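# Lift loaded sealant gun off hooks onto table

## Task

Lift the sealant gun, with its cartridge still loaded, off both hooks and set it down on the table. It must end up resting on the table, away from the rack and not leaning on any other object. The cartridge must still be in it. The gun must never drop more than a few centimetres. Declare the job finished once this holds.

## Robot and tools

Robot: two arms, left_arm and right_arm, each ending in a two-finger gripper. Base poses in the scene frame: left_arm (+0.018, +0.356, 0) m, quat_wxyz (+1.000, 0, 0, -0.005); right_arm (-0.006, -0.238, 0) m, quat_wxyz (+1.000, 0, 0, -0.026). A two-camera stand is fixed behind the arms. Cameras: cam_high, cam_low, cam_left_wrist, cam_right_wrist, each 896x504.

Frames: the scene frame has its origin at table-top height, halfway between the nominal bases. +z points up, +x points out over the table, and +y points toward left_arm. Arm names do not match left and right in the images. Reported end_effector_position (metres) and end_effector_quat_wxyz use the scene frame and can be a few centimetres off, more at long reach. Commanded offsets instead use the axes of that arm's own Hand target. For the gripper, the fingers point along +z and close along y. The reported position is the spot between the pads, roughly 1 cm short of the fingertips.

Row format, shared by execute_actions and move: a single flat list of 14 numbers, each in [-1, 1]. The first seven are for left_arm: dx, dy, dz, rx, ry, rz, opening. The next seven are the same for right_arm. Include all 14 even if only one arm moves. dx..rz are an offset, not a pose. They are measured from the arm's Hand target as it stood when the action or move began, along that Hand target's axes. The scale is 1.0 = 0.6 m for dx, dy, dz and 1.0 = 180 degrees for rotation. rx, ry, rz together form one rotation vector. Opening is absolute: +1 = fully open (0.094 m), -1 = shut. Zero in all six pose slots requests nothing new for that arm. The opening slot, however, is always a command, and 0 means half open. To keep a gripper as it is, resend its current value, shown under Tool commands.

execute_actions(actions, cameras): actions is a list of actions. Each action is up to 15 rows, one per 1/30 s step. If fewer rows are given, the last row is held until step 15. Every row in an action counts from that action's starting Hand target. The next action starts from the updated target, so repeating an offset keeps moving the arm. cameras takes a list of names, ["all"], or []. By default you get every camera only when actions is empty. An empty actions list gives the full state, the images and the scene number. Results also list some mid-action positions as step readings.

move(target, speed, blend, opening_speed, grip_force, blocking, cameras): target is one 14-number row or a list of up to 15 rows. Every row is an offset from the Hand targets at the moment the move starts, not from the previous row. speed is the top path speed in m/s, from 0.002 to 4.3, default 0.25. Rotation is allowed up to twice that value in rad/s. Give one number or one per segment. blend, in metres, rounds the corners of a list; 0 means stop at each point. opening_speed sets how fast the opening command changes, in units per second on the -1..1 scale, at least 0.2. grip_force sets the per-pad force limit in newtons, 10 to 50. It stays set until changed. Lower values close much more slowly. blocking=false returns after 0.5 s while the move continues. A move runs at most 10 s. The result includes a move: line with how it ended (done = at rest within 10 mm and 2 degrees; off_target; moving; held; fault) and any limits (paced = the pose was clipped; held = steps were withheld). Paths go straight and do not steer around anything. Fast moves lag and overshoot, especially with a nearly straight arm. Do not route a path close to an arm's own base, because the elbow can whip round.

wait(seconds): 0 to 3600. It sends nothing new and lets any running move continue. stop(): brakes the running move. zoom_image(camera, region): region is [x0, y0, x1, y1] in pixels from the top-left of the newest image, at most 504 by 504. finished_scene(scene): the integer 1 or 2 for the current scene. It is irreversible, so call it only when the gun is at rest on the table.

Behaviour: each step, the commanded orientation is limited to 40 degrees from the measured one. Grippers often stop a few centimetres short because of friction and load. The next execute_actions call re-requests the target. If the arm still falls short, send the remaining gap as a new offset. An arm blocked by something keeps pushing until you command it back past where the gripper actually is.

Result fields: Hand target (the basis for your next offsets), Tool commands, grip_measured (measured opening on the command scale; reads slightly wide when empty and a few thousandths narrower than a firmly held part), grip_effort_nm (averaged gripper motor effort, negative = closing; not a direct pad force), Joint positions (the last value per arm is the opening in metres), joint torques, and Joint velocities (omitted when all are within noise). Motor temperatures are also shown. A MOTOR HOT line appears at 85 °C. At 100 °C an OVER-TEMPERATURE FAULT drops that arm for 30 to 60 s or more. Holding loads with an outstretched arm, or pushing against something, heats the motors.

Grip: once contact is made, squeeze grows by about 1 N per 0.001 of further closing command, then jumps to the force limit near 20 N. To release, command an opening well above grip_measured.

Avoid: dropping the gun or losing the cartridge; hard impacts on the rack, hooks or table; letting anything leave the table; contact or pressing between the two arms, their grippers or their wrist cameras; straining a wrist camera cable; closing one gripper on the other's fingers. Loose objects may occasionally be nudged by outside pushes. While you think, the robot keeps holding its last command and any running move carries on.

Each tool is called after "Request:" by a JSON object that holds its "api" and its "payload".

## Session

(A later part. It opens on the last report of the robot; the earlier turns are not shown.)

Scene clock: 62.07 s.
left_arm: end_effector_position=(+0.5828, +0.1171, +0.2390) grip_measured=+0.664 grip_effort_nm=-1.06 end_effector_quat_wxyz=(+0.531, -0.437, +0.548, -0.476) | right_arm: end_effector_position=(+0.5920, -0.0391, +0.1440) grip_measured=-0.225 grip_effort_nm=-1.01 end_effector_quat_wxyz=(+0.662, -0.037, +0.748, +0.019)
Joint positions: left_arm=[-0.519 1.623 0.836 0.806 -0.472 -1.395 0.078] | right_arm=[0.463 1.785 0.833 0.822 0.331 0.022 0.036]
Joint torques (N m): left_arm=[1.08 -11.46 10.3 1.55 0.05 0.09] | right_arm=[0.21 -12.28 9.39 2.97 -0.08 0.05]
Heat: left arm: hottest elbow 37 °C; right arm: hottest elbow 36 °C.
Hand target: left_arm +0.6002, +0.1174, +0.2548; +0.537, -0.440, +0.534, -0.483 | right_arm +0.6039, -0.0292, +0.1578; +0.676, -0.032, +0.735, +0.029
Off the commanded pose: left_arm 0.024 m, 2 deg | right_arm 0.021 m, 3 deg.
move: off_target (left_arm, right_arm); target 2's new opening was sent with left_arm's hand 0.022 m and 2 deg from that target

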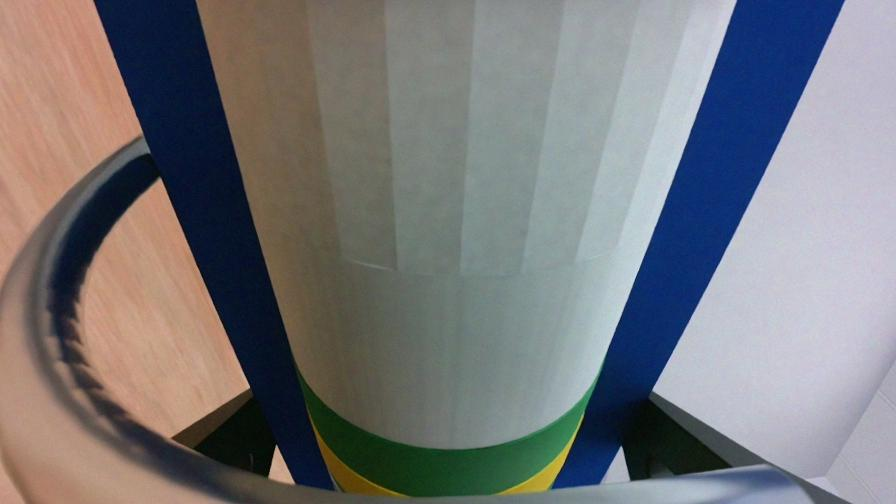

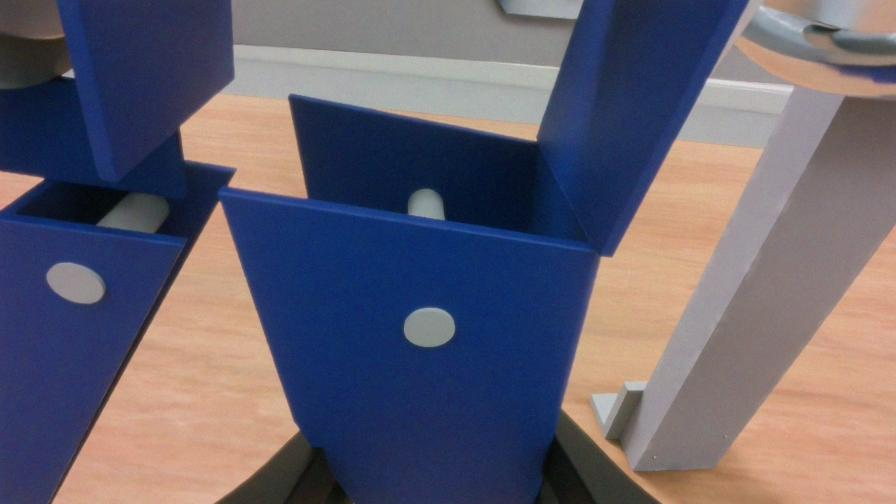

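Request:
{"api": "move", "payload": {"target": [-0.0322,-0.2142,0.0092,0,0,0,0.3,-0.2157,0,-0.0178,0,0,0,-0.6], "speed": 0.08, "cameras": ["all"]}}

Scene clock: 65.80 s.
left_arm: end_effector_position=(+0.5852, +0.1156, +0.2977) grip_measured=+0.664 grip_effort_nm=-1.06 end_effector_quat_wxyz=(+0.503, -0.461, +0.577, -0.449) | right_arm: end_effector_position=(+0.5824, -0.0398, +0.2015) grip_measured=-0.228 grip_effort_nm=-1.01 end_effector_quat_wxyz=(+0.619, -0.039, +0.784, +0.017)
Joint positions: left_arm=[-0.519 1.475 0.946 0.426 -0.472 -1.451 0.078] | right_arm=[0.467 1.586 0.88 0.457 0.329 0.059 0.036]
Joint torques (N m): left_arm=[0.91 -15.85 14.39 2.11 -0.25 0.69] | right_arm=[0.03 -16.67 14.67 3.07 0.23 -0.29]
Heat: left arm: hottest elbow 37 °C; right arm: hottest elbow 36 °C.
Hand target: left_arm +0.6002, +0.1173, +0.3850; +0.537, -0.440, +0.534, -0.483 | right_arm +0.6040, -0.0291, +0.2877; +0.676, -0.032, +0.735, +0.029
Off the commanded pose: left_arm 0.088 m, 8 deg | right_arm 0.089 m, 9 deg.
move: off_target (left_arm, right_arm)

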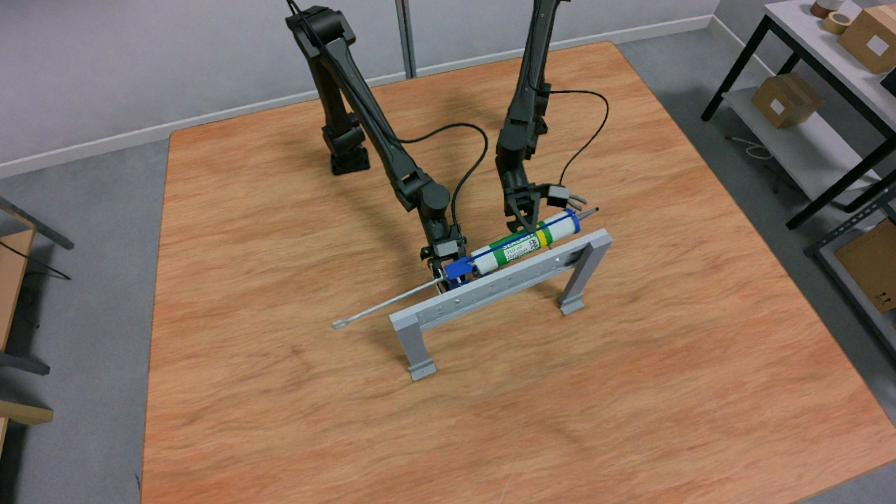

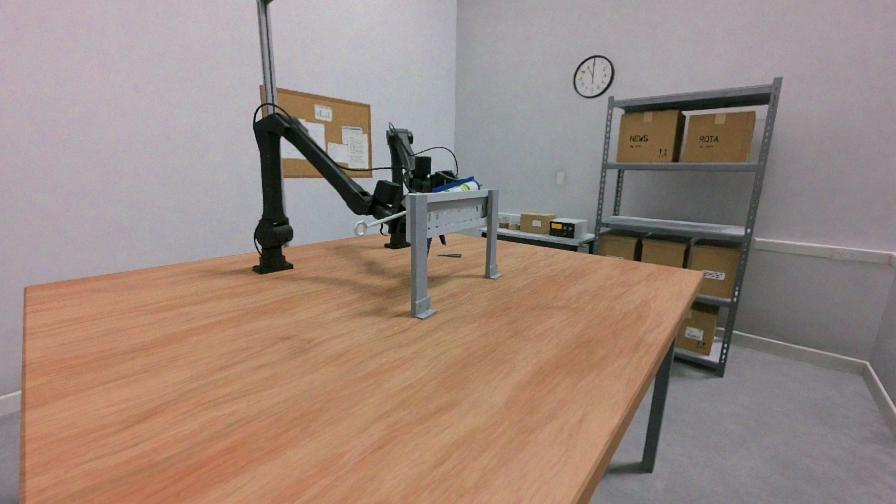

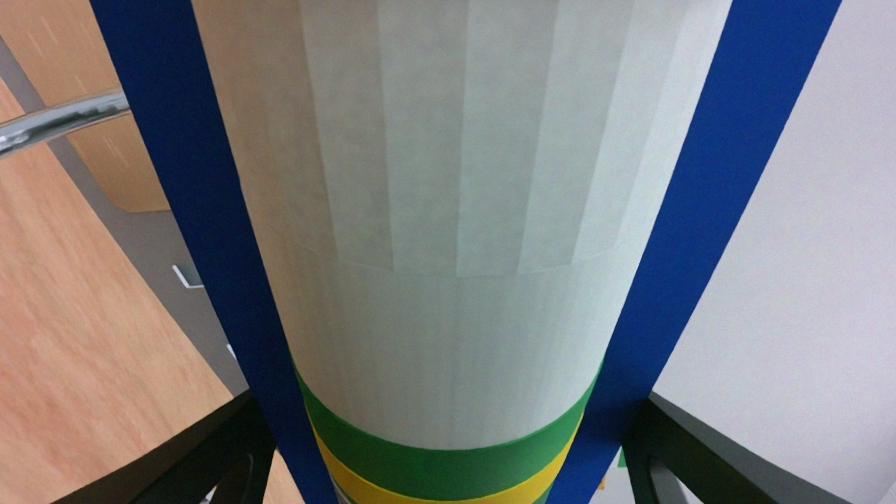

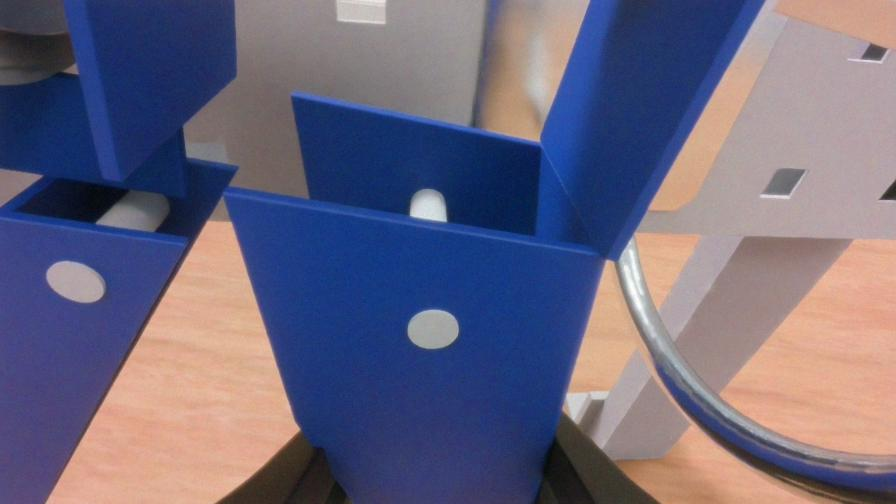

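Request:
{"api": "move", "payload": {"target": [[-0.0074,-0.0494,0.0021,0,0,0,0.3,-0.0498,0,-0.0041,0,0,0,-0.6],[-0.018,-0.0587,-0.2483,0,0,0,0.3,-0.0295,0.0415,-0.2505,0,0,0,-0.6]], "speed": [0.08,0.14], "cameras": ["cam_high","cam_low"]}}

Scene clock: 70.13 s.
left_arm: end_effector_position=(+0.4583, +0.1301, +0.3776) grip_measured=+0.664 grip_effort_nm=-1.06 end_effector_quat_wxyz=(+0.527, -0.449, +0.555, -0.460) | right_arm: end_effector_position=(+0.4582, -0.0261, +0.2765) grip_measured=-0.229 grip_effort_nm=-1.01 end_effector_quat_wxyz=(+0.649, -0.030, +0.760, +0.015)
Joint positions: left_arm=[-0.678 1.089 0.784 0.28 -0.651 -1.413 0.078] | right_arm=[0.654 1.208 0.684 0.34 0.533 0.079 0.036]
Joint torques (N m): left_arm=[-1.03 -9.52 10.47 2.25 -0.32 0.4] | right_arm=[1.03 -10.52 11.06 2.85 0.05 -0.29]
Heat: left arm: hottest elbow 38 °C; right arm: hottest elbow 37 °C.
Hand target: left_arm +0.4501, +0.1294, +0.4149; +0.537, -0.440, +0.534, -0.483 | right_arm +0.4542, -0.0172, +0.3178; +0.676, -0.032, +0.735, +0.029
Off the commanded pose: left_arm 0.038 m, 4 deg | right_arm 0.042 m, 5 deg.
move: off_target (left_arm, right_arm)

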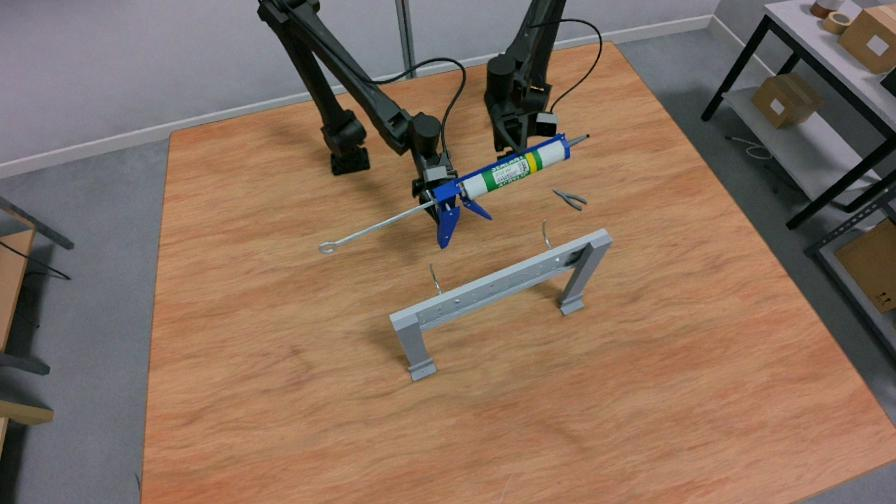

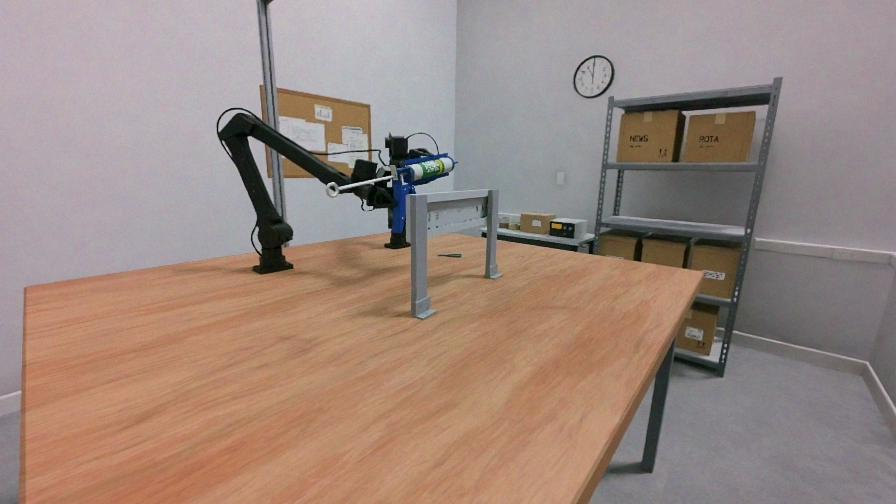

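Request:
{"api": "move", "payload": {"target": [[0.0093,0.078,-0.0207,-0.1174,0.026,-0.0095,0.3,0.064,0.009,-0.0732,0.0081,0.1201,0.0071,-0.6],[0.019,0.16,-0.0443,-0.2348,0.052,-0.0191,0.3,0.1075,0.0193,-0.1403,0.0161,0.2403,0.0143,-0.6],[0.0347,0.2917,-0.0652,-0.3522,0.078,-0.0286,0.3,0.1842,0.0318,-0.185,0.0242,0.3604,0.0214,-0.6]], "speed": 0.16, "blend": [0.02,0.02,0], "cameras": ["cam_high","cam_low","cam_left_wrist"]}}

Scene clock: 81.00 s.
left_arm: end_effector_position=(+0.4044, +0.1421, +0.2014) grip_measured=+0.664 grip_effort_nm=-1.06 end_effector_quat_wxyz=(+0.125, -0.638, +0.738, -0.179) | right_arm: end_effector_position=(+0.2970, -0.0198, +0.1658) grip_measured=-0.233 grip_effort_nm=-1.01 end_effector_quat_wxyz=(+0.120, -0.039, +0.992, -0.027)
Joint positions: left_arm=[-0.545 1.252 1.027 -0.923 -0.129 -1.954 0.078] | right_arm=[0.765 1.247 0.972 -1.141 0.192 0.62 0.036]
Joint torques (N m): left_arm=[0.26 -9.23 12.86 0.34 -0.36 0.64] | right_arm=[-2.02 -9.05 16.47 1.14 1.39 0.45]
Heat: left arm: hottest elbow 39 °C; right arm: hottest elbow 37 °C.
Hand target: left_arm +0.4188, +0.1362, +0.2372; +0.140, -0.618, +0.747, -0.201 | right_arm +0.3330, -0.0087, +0.2168; +0.176, +0.005, +0.984, +0.002
Off the commanded pose: left_arm 0.039 m, 4 deg | right_arm 0.064 m, 9 deg.
move: off_target (left_arm, right_arm)

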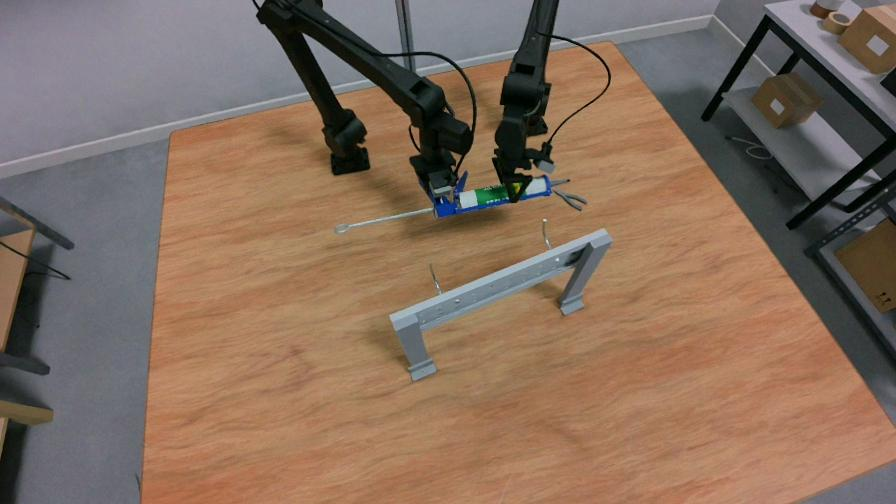

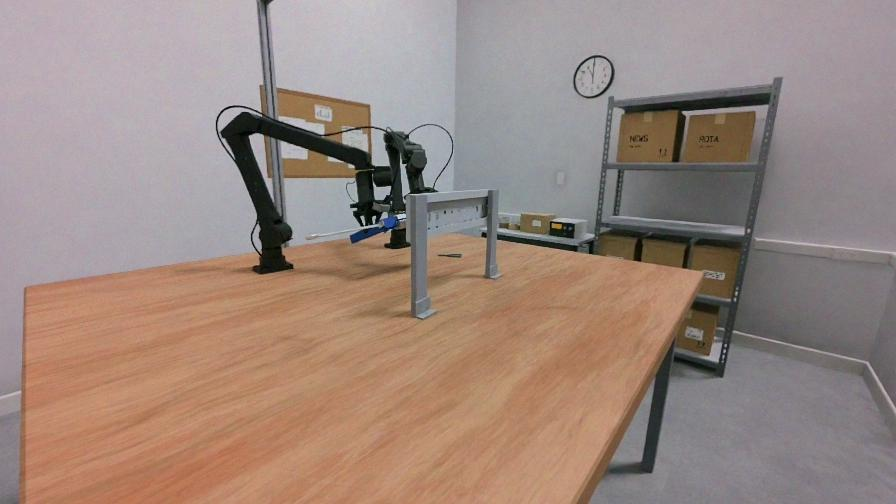

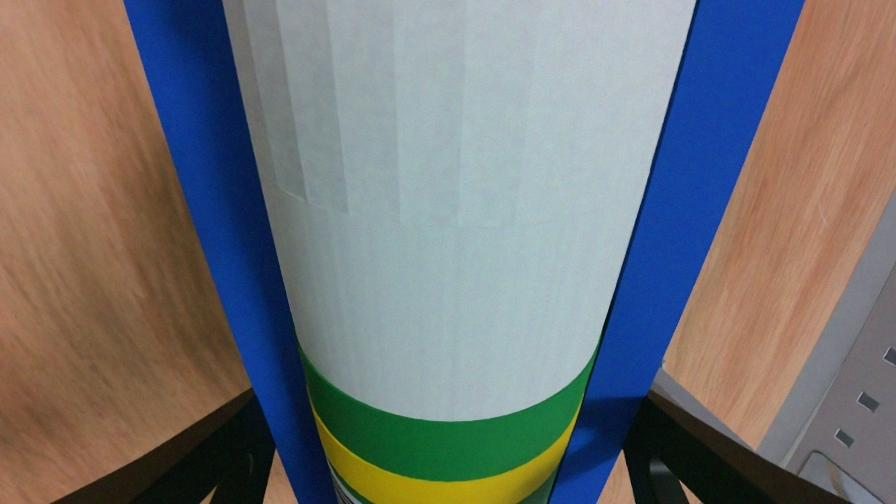

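Request:
{"api": "move", "payload": {"target": [-0.0108, 0.0718, 0.1313, -0.1173, 0.0262, -0.0095, 0.3, 0.0413, 0.0089, 0.0710, 0.0080, 0.1201, 0.0070, -0.6], "speed": 0.12, "cameras": ["cam_high", "cam_low"]}}

Scene clock: 87.73 s.
left_arm: end_effector_position=(+0.4052, +0.1457, +0.1206) grip_measured=+0.664 grip_effort_nm=-1.06 end_effector_quat_wxyz=(-0.018, -0.649, +0.757, -0.069) | right_arm: end_effector_position=(+0.2857, -0.0146, +0.1290) grip_measured=-0.233 grip_effort_nm=-1.01 end_effector_quat_wxyz=(-0.063, -0.028, +0.997, -0.035)
Joint positions: left_arm=[-0.453 1.492 1.096 -1.061 0.086 -1.885 0.078] | right_arm=[0.698 1.458 1.083 -1.339 -0.016 0.59 0.036]
Joint torques (N m): left_arm=[-0.09 -12.22 11.23 -0.38 0.01 0.4] | right_arm=[-2.43 -11.52 15.32 0.44 0.53 0.57]
Heat: left arm: hottest elbow 40 °C; right arm: hottest elbow 39 °C.
Hand target: left_arm +0.4188, +0.1391, +0.1472; -0.010, -0.636, +0.767, -0.088 | right_arm +0.3247, -0.0030, +0.1684; -0.012, +0.017, +1.000, -0.007
Off the commanded pose: left_arm 0.031 m, 3 deg | right_arm 0.056 m, 8 deg.
move: off_target (left_arm, right_arm)

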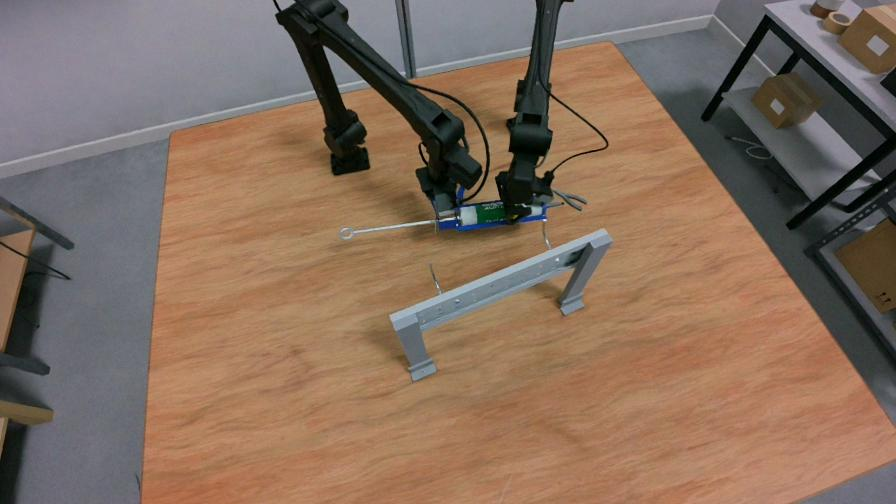

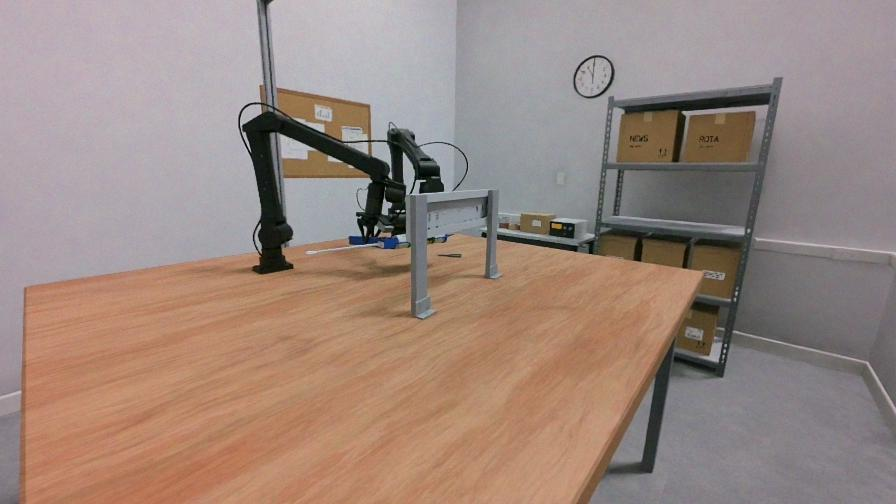

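Request:
{"api": "zoom_image", "payload": {"camera": "cam_high", "region": [330, 160, 620, 300]}}

Request:
{"api": "zoom_image", "payload": {"camera": "cam_low", "region": [290, 180, 520, 300]}}

Scaled by 1.738 from the camera's image (finer frame: 1280x720).

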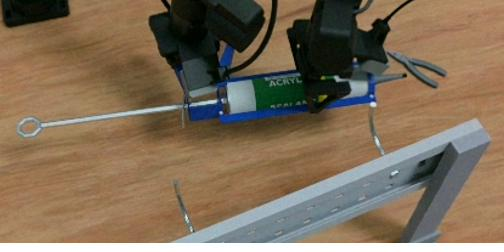

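Scaled by 2.191 from the camera's image (finer frame: 1280x720).

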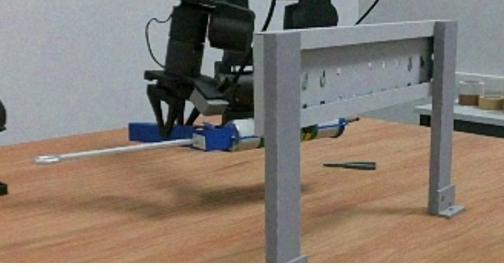

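Request:
{"api": "zoom_image", "payload": {"camera": "cam_low", "region": [300, 215, 470, 275]}}

Scaled by 2.965 from the camera's image (finer frame: 1280x720).

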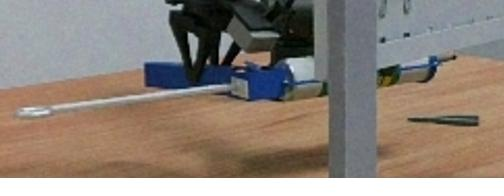

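Request:
{"api": "move", "payload": {"target": [-0.0117, 0.0112, 0.0904, 0, 0, 0, 0.3, -0.0022, 0.0013, 0.0916, 0, 0, 0, -0.6], "speed": 0.12, "cameras": ["cam_high", "cam_low"]}}

Scene clock: 94.53 s.
left_arm: end_effector_position=(+0.4190, +0.1453, +0.0824) grip_measured=+0.664 grip_effort_nm=-1.06 end_effector_quat_wxyz=(-0.012, -0.645, +0.760, -0.075) | right_arm: end_effector_position=(+0.2983, -0.0124, +0.0897) grip_measured=-0.233 grip_effort_nm=-1.01 end_effector_quat_wxyz=(-0.056, -0.022, +0.998, -0.033)
Joint positions: left_arm=[-0.441 1.559 1.062 -0.945 0.084 -1.863 0.078] | right_arm=[0.685 1.524 1.043 -1.221 -0.01 0.589 0.036]
Joint torques (N m): left_arm=[-0.91 -13.22 7.16 0.8 0.13 0.19] | right_arm=[-1.61 -12.92 10.69 1.69 0.26 0.58]
Motor temperatures (°C): left_arm=[35 33 39 24 25 25 31] | right_arm=[28 30 40 30 26 27 27]
Heat: left arm: hottest elbow 39 °C; right arm: hottest elbow 40 °C.
Hand target: left_arm +0.4188, +0.1391, +0.0923; -0.010, -0.636, +0.767, -0.088 | right_arm +0.3247, -0.0032, +0.1135; -0.012, +0.017, +1.000, -0.007
Off the commanded pose: left_arm 0.011 m, 2 deg | right_arm 0.037 m, 7 deg.
move: off_target (left_arm, right_arm)

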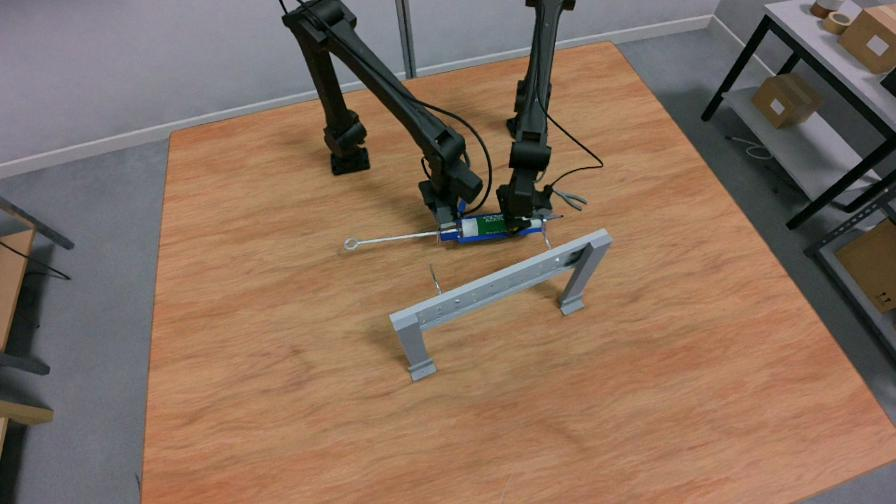

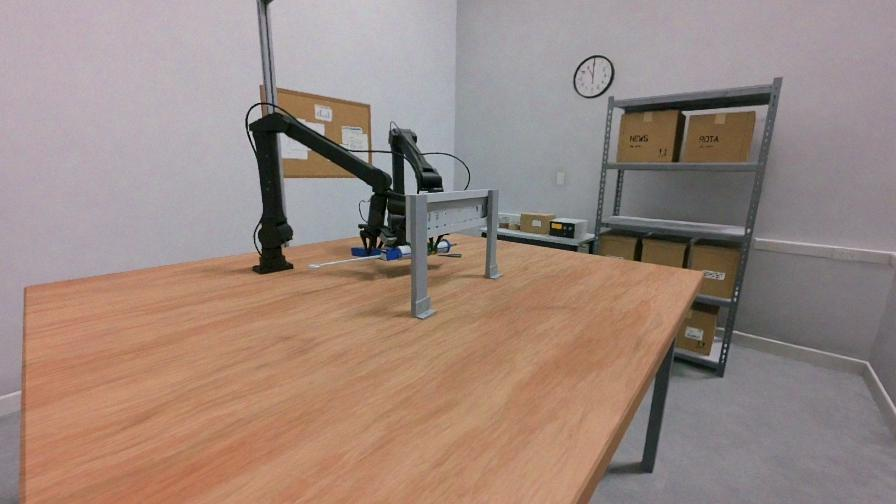

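Request:
{"api": "move", "payload": {"target": [-0.0064, 0.0061, 0.0493, 0, 0, 0, 0.3, -0.0012, 0.0007, 0.0500, 0, 0, 0, -0.6], "speed": 0.08, "cameras": ["cam_high", "cam_low"]}}

Request:
{"api": "zoom_image", "payload": {"camera": "cam_low", "region": [300, 215, 470, 285]}}

Scene clock: 98.20 s.
left_arm: end_effector_position=(+0.4200, +0.1447, +0.0563) grip_measured=+0.664 grip_effort_nm=-1.06 end_effector_quat_wxyz=(-0.011, -0.644, +0.761, -0.080) | right_arm: end_effector_position=(+0.2987, -0.0120, +0.0621) grip_measured=-0.233 grip_effort_nm=-1.01 end_effector_quat_wxyz=(-0.053, -0.022, +0.998, -0.031)
Joint positions: left_arm=[-0.441 1.594 1.024 -0.864 0.084 -1.861 0.078] | right_arm=[0.685 1.557 1.001 -1.136 -0.011 0.589 0.036]
Joint torques (N m): left_arm=[-0.97 -12.92 6.69 0.91 0.11 0.17] | right_arm=[-1.49 -12.75 10.07 1.65 0.29 0.59]
Heat: left arm: hottest elbow 39 °C; right arm: hottest elbow 39 °C.
Hand target: left_arm +0.4189, +0.1391, +0.0621; -0.010, -0.636, +0.767, -0.088 | right_arm +0.3248, -0.0031, +0.0834; -0.012, +0.017, +1.000, -0.007
Off the commanded pose: left_arm 0.008 m, 2 deg | right_arm 0.035 m, 7 deg.
move: off_target (right_arm)

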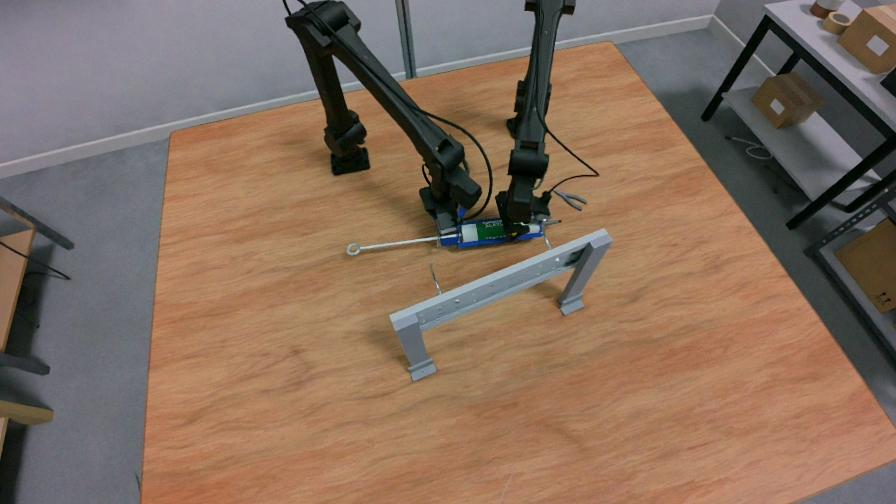

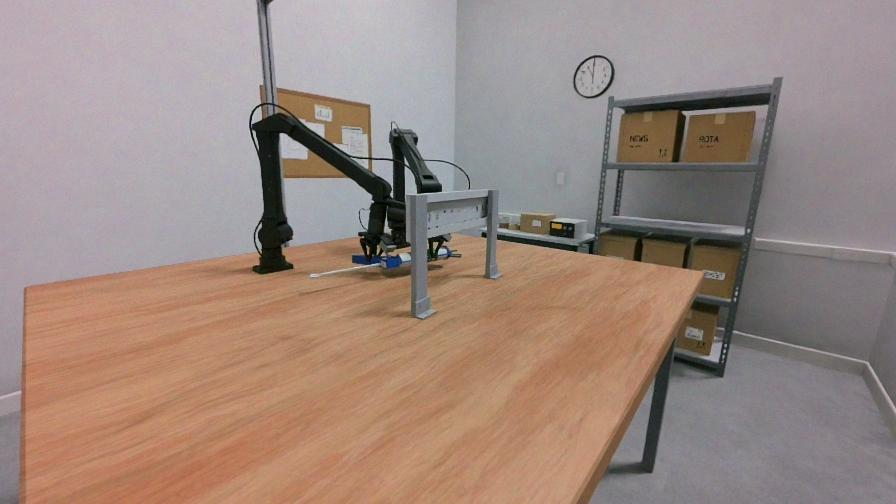

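Scaled by 2.965 from the camera's image (finer frame: 1280x720).

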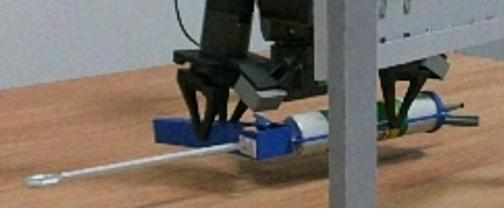

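Request:
{"api": "zoom_image", "payload": {"camera": "cam_high", "region": [420, 170, 620, 270]}}

Scaled by 2.520 from the camera's image (finer frame: 1280x720).

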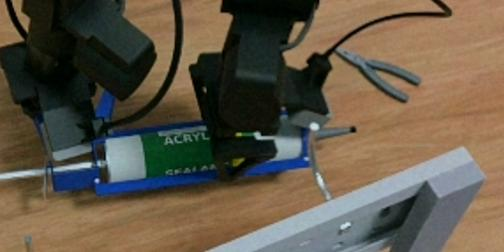

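Request:
{"api": "move", "payload": {"target": [-0.0038, 0.0037, 0.0296, 0, 0, 0, 0.3, -0.0007, 0.0004, 0.0300, 0, 0, 0, -0.6], "speed": 0.06}}

Scene clock: 100.53 s.
left_arm: end_effector_position=(+0.4202, +0.1445, +0.0404) grip_measured=+0.664 grip_effort_nm=-1.06 end_effector_quat_wxyz=(-0.010, -0.643, +0.761, -0.081) | right_arm: end_effector_position=(+0.2989, -0.0121, +0.0454) grip_measured=-0.233 grip_effort_nm=-1.01 end_effector_quat_wxyz=(-0.051, -0.022, +0.998, -0.030)
Joint positions: left_arm=[-0.441 1.618 1.003 -0.815 0.085 -1.86 0.078] | right_arm=[0.685 1.581 0.977 -1.085 -0.01 0.589 0.036]
Joint torques (N m): left_arm=[-0.91 -12.86 6.45 0.96 0.1 0.17] | right_arm=[-1.67 -12.51 9.66 1.57 0.25 0.57]
Heat: left arm: hottest elbow 39 °C; right arm: hottest elbow 39 °C.
Hand target: left_arm +0.4189, +0.1391, +0.0442; -0.010, -0.635, +0.767, -0.088 | right_arm +0.3246, -0.0032, +0.0654; -0.012, +0.017, +1.000, -0.007
Off the commanded pose: left_arm 0.007 m, 1 deg | right_arm 0.034 m, 7 deg.
move: off_target (right_arm)

Request:
{"api": "move", "payload": {"target": [-0.0021, 0.0020, 0.0164, 0, 0, 0, 0.3, -0.0004, 0.0002, 0.0167, 0, 0, 0, -0.6], "speed": 0.05, "cameras": ["cam_low"]}}

Request:
{"api": "zoom_image", "payload": {"camera": "cam_low", "region": [300, 225, 470, 295]}}

Scene clock: 102.07 s.
left_arm: end_effector_position=(+0.4203, +0.1445, +0.0317) grip_measured=+0.664 grip_effort_nm=-1.06 end_effector_quat_wxyz=(-0.010, -0.643, +0.761, -0.082) | right_arm: end_effector_position=(+0.2991, -0.0120, +0.0365) grip_measured=-0.233 grip_effort_nm=-1.01 end_effector_quat_wxyz=(-0.050, -0.022, +0.998, -0.029)
Joint positions: left_arm=[-0.441 1.631 0.992 -0.789 0.085 -1.86 0.078] | right_arm=[0.685 1.594 0.965 -1.057 -0.009 0.589 0.036]
Joint torques (N m): left_arm=[-0.85 -12.51 6.3 0.98 0.09 0.15] | right_arm=[-1.61 -12.69 9.46 1.58 0.25 0.57]
Heat: left arm: hottest elbow 39 °C; right arm: hottest elbow 39 °C.
Hand target: left_arm +0.4189, +0.1391, +0.0341; -0.010, -0.636, +0.767, -0.088 | right_arm +0.3247, -0.0032, +0.0554; -0.012, +0.017, +1.000, -0.007
Off the commanded pose: left_arm 0.006 m, 1 deg | right_arm 0.033 m, 7 deg.
move: off_target (right_arm)

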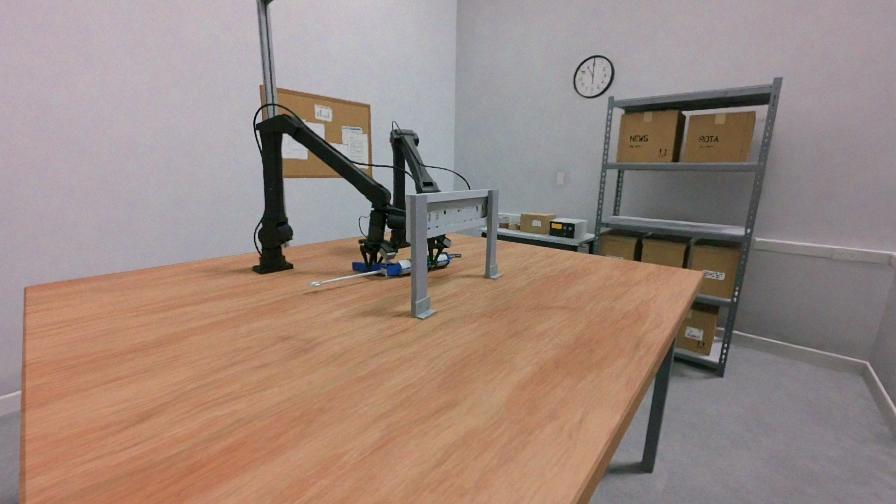

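Scaled by 2.965 from the camera's image (finer frame: 1280x720).

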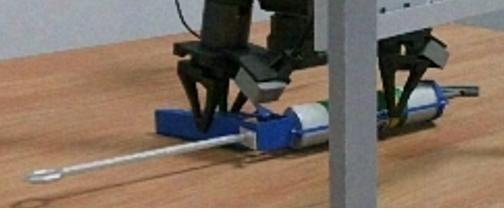

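Request:
{"api": "move", "payload": {"target": [-0.0017, 0.0016, 0.0131, 0, 0, 0, 0.3, -0.0003, 0.0002, 0.0133, 0, 0, 0, -0.6], "speed": 0.05}}

Scene clock: 103.17 s.
left_arm: end_effector_position=(+0.4203, +0.1444, +0.0302) grip_measured=+0.664 grip_effort_nm=-1.06 end_effector_quat_wxyz=(-0.010, -0.643, +0.761, -0.083) | right_arm: end_effector_position=(+0.2991, -0.0121, +0.0357) grip_measured=-0.233 grip_effort_nm=-1.01 end_effector_quat_wxyz=(-0.049, -0.022, +0.998, -0.029)
Joint positions: left_arm=[-0.441 1.633 0.989 -0.782 0.085 -1.86 0.078] | right_arm=[0.685 1.594 0.963 -1.053 -0.009 0.589 0.036]
Joint torques (N m): left_arm=[-0.91 -11.63 5.91 1.58 0.08 0.17] | right_arm=[-1.55 -11.75 8.9 2.32 0.22 0.57]
Heat: left arm: hottest elbow 39 °C; right arm: hottest elbow 39 °C.
Hand target: left_arm +0.4189, +0.1391, +0.0261; -0.010, -0.636, +0.767, -0.088 | right_arm +0.3247, -0.0031, +0.0475; -0.012, +0.017, +1.000, -0.007
Off the commanded pose: left_arm 0.007 m, 1 deg | right_arm 0.030 m, 7 deg.
move: off_target (right_arm)

Request:
{"api": "move", "payload": {"target": [-0.0013, 0.0012, 0.0099, 0, 0, 0, 0.3, -0.0003, 0.0002, 0.0133, 0, 0, 0, -0.6], "speed": 0.05, "cameras": ["cam_low", "cam_high", "cam_right_wrist"]}}

Request:
{"api": "zoom_image", "payload": {"camera": "cam_low", "region": [300, 225, 470, 295]}}

Scene clock: 104.40 s.
left_arm: end_effector_position=(+0.4202, +0.1443, +0.0299) grip_measured=+0.664 grip_effort_nm=-1.06 end_effector_quat_wxyz=(-0.010, -0.643, +0.761, -0.084) | right_arm: end_effector_position=(+0.2990, -0.0123, +0.0348) grip_measured=-0.233 grip_effort_nm=-1.01 end_effector_quat_wxyz=(-0.048, -0.022, +0.998, -0.029)
Joint positions: left_arm=[-0.441 1.633 0.988 -0.781 0.086 -1.86 0.078] | right_arm=[0.685 1.594 0.961 -1.048 -0.008 0.589 0.036]
Joint torques (N m): left_arm=[-0.91 -10.87 5.55 2.11 0.06 0.16] | right_arm=[-1.49 -10.75 8.43 3.02 0.2 0.58]
Heat: left arm: hottest elbow 39 °C; right arm: hottest elbow 39 °C.
Hand target: left_arm +0.4189, +0.1391, +0.0201; -0.010, -0.636, +0.767, -0.088 | right_arm +0.3248, -0.0031, +0.0395; -0.012, +0.017, +1.000, -0.007
Off the commanded pose: left_arm 0.011 m, 1 deg | right_arm 0.028 m, 7 deg.
move: off_target (left_arm, right_arm)
Images, in order (width x height): cam_high 896x504, cam_low 896x504, cam_right_wrist 896x504.

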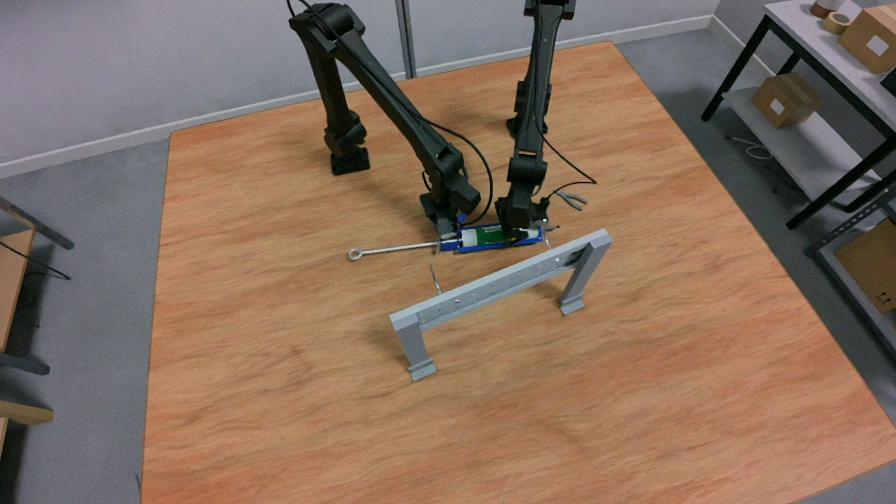

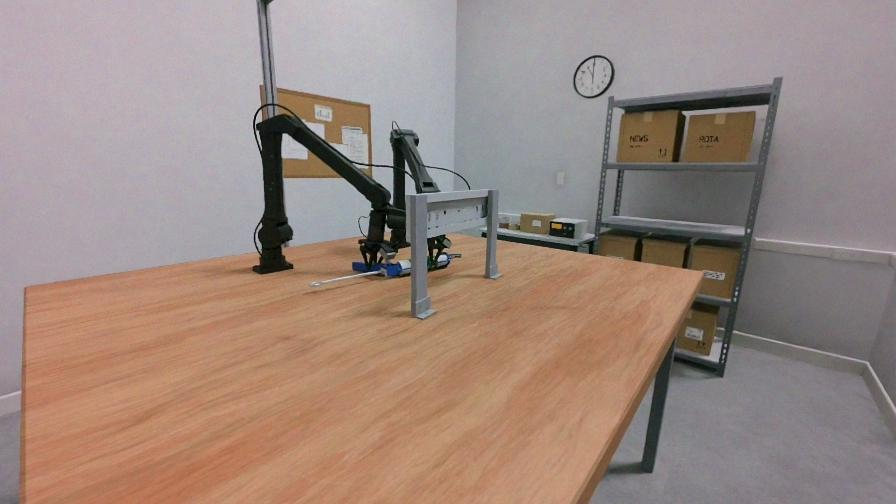

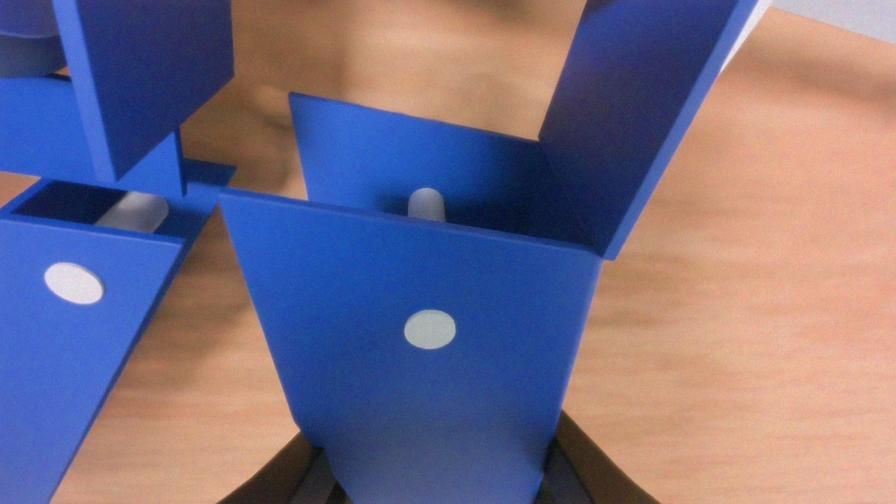

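Scaled by 2.965 from the camera's image (finer frame: 1280x720).

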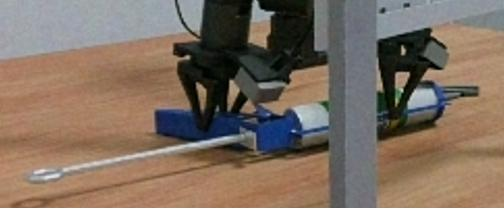

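Request:
{"api": "move", "payload": {"target": [0, 0, 0, 0, 0, 0, 0.3, 0.0427, -0.0169, -0.0059, 0.0147, 0.0225, -0.0248, -0.6], "speed": 0.05}}

Scene clock: 109.87 s.
left_arm: end_effector_position=(+0.4199, +0.1432, +0.0298) grip_measured=+0.664 grip_effort_nm=-1.06 end_effector_quat_wxyz=(-0.013, -0.643, +0.761, -0.086) | right_arm: end_effector_position=(+0.2958, -0.0147, +0.0351) grip_measured=-0.233 grip_effort_nm=-1.01 end_effector_quat_wxyz=(-0.054, -0.024, +0.998, -0.033)
Joint positions: left_arm=[-0.441 1.633 0.987 -0.778 0.093 -1.859 0.078] | right_arm=[0.685 1.594 0.96 -1.063 -0.008 0.585 0.036]
Joint torques (N m): left_arm=[-0.91 -10.75 5.61 2.02 -0.19 0.15] | right_arm=[-0.21 -11.69 7.43 0.06 0.07 0.06]
Heat: left arm: hottest elbow 38 °C; right arm: hottest elbow 39 °C.
Hand target: left_arm +0.4189, +0.1391, +0.0202; -0.010, -0.636, +0.767, -0.088 | right_arm +0.2989, -0.0124, +0.0438; -0.048, -0.022, +0.998, -0.029
Off the commanded pose: left_arm 0.011 m, 1 deg | right_arm 0.010 m, 1 deg.
move: done

Request:
{"api": "move", "payload": {"target": [0, 0, 0, 0, 0, 0, 1.0, 0, 0, 0, 0, 0, 0, 0.35], "opening_speed": 0.7, "cameras": ["cam_low", "cam_left_wrist", "cam_right_wrist"]}}

Scene clock: 112.40 s.
left_arm: end_effector_position=(+0.4203, +0.1430, +0.0274) grip_measured=+0.998 grip_effort_nm=0.05 end_effector_quat_wxyz=(-0.010, -0.642, +0.762, -0.090) | right_arm: end_effector_position=(+0.2955, -0.0149, +0.0358) grip_measured=+0.348 grip_effort_nm=0.09 end_effector_quat_wxyz=(-0.054, -0.024, +0.998, -0.033)
Joint positions: left_arm=[-0.441 1.633 0.978 -0.759 0.093 -1.858 0.094] | right_arm=[0.685 1.592 0.959 -1.064 -0.008 0.585 0.063]
Joint torques (N m): left_arm=[-0.97 -10.87 6.19 1.36 -0.2 0.15] | right_arm=[-0.21 -11.52 7.5 0.06 0.08 0.06]
Heat: left arm: hottest elbow 38 °C; right arm: hottest elbow 39 °C.
Hand target: left_arm +0.4189, +0.1391, +0.0201; -0.010, -0.636, +0.767, -0.088 | right_arm +0.2988, -0.0124, +0.0437; -0.048, -0.022, +0.998, -0.029
Off the commanded pose: left_arm 0.008 m, 1 deg | right_arm 0.009 m, 1 deg.
move: done

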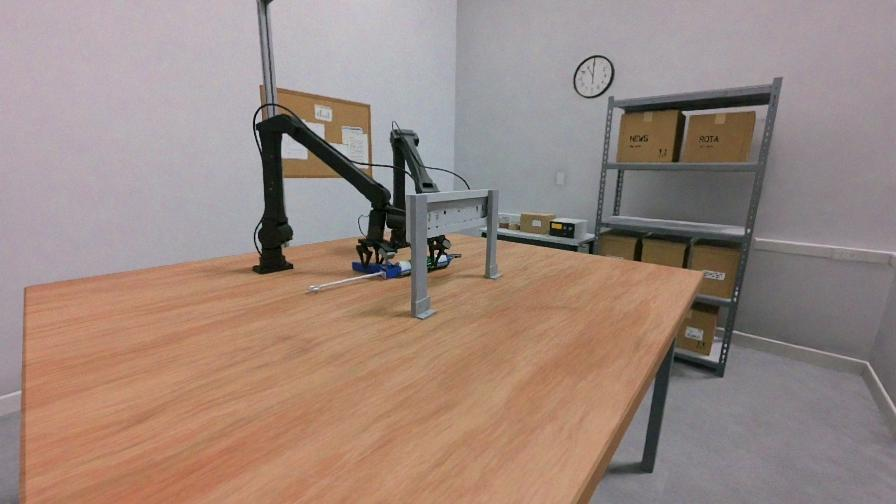

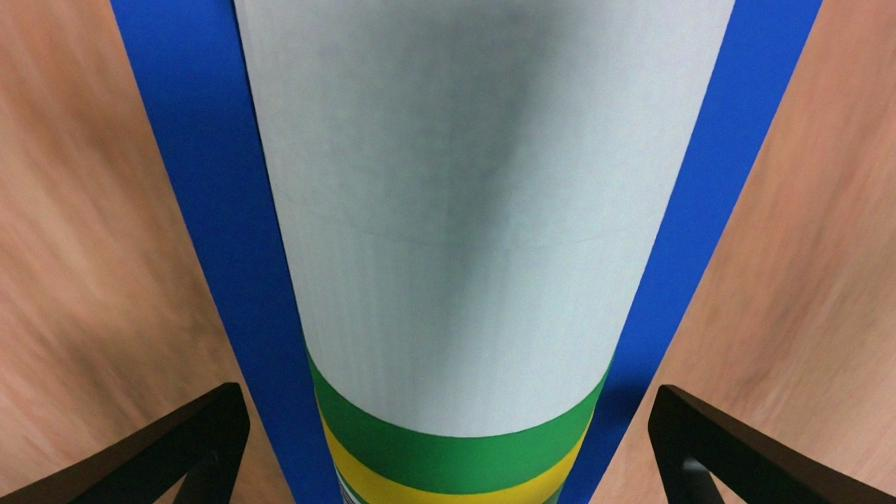

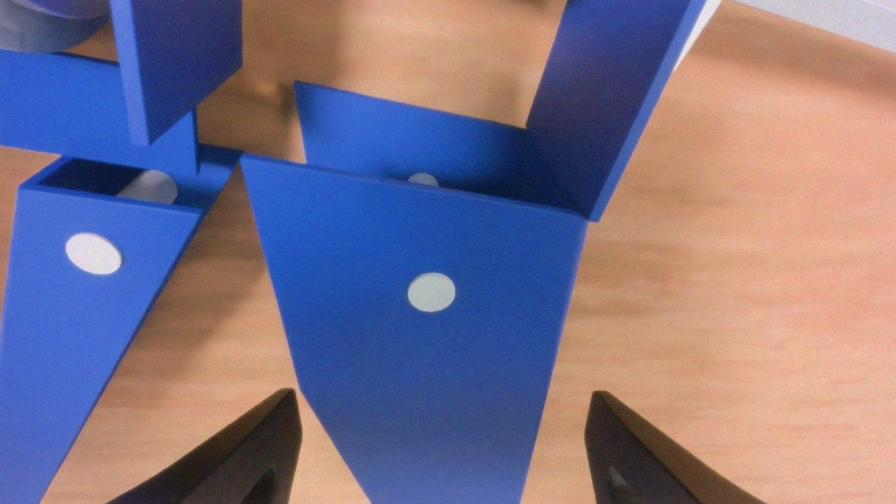

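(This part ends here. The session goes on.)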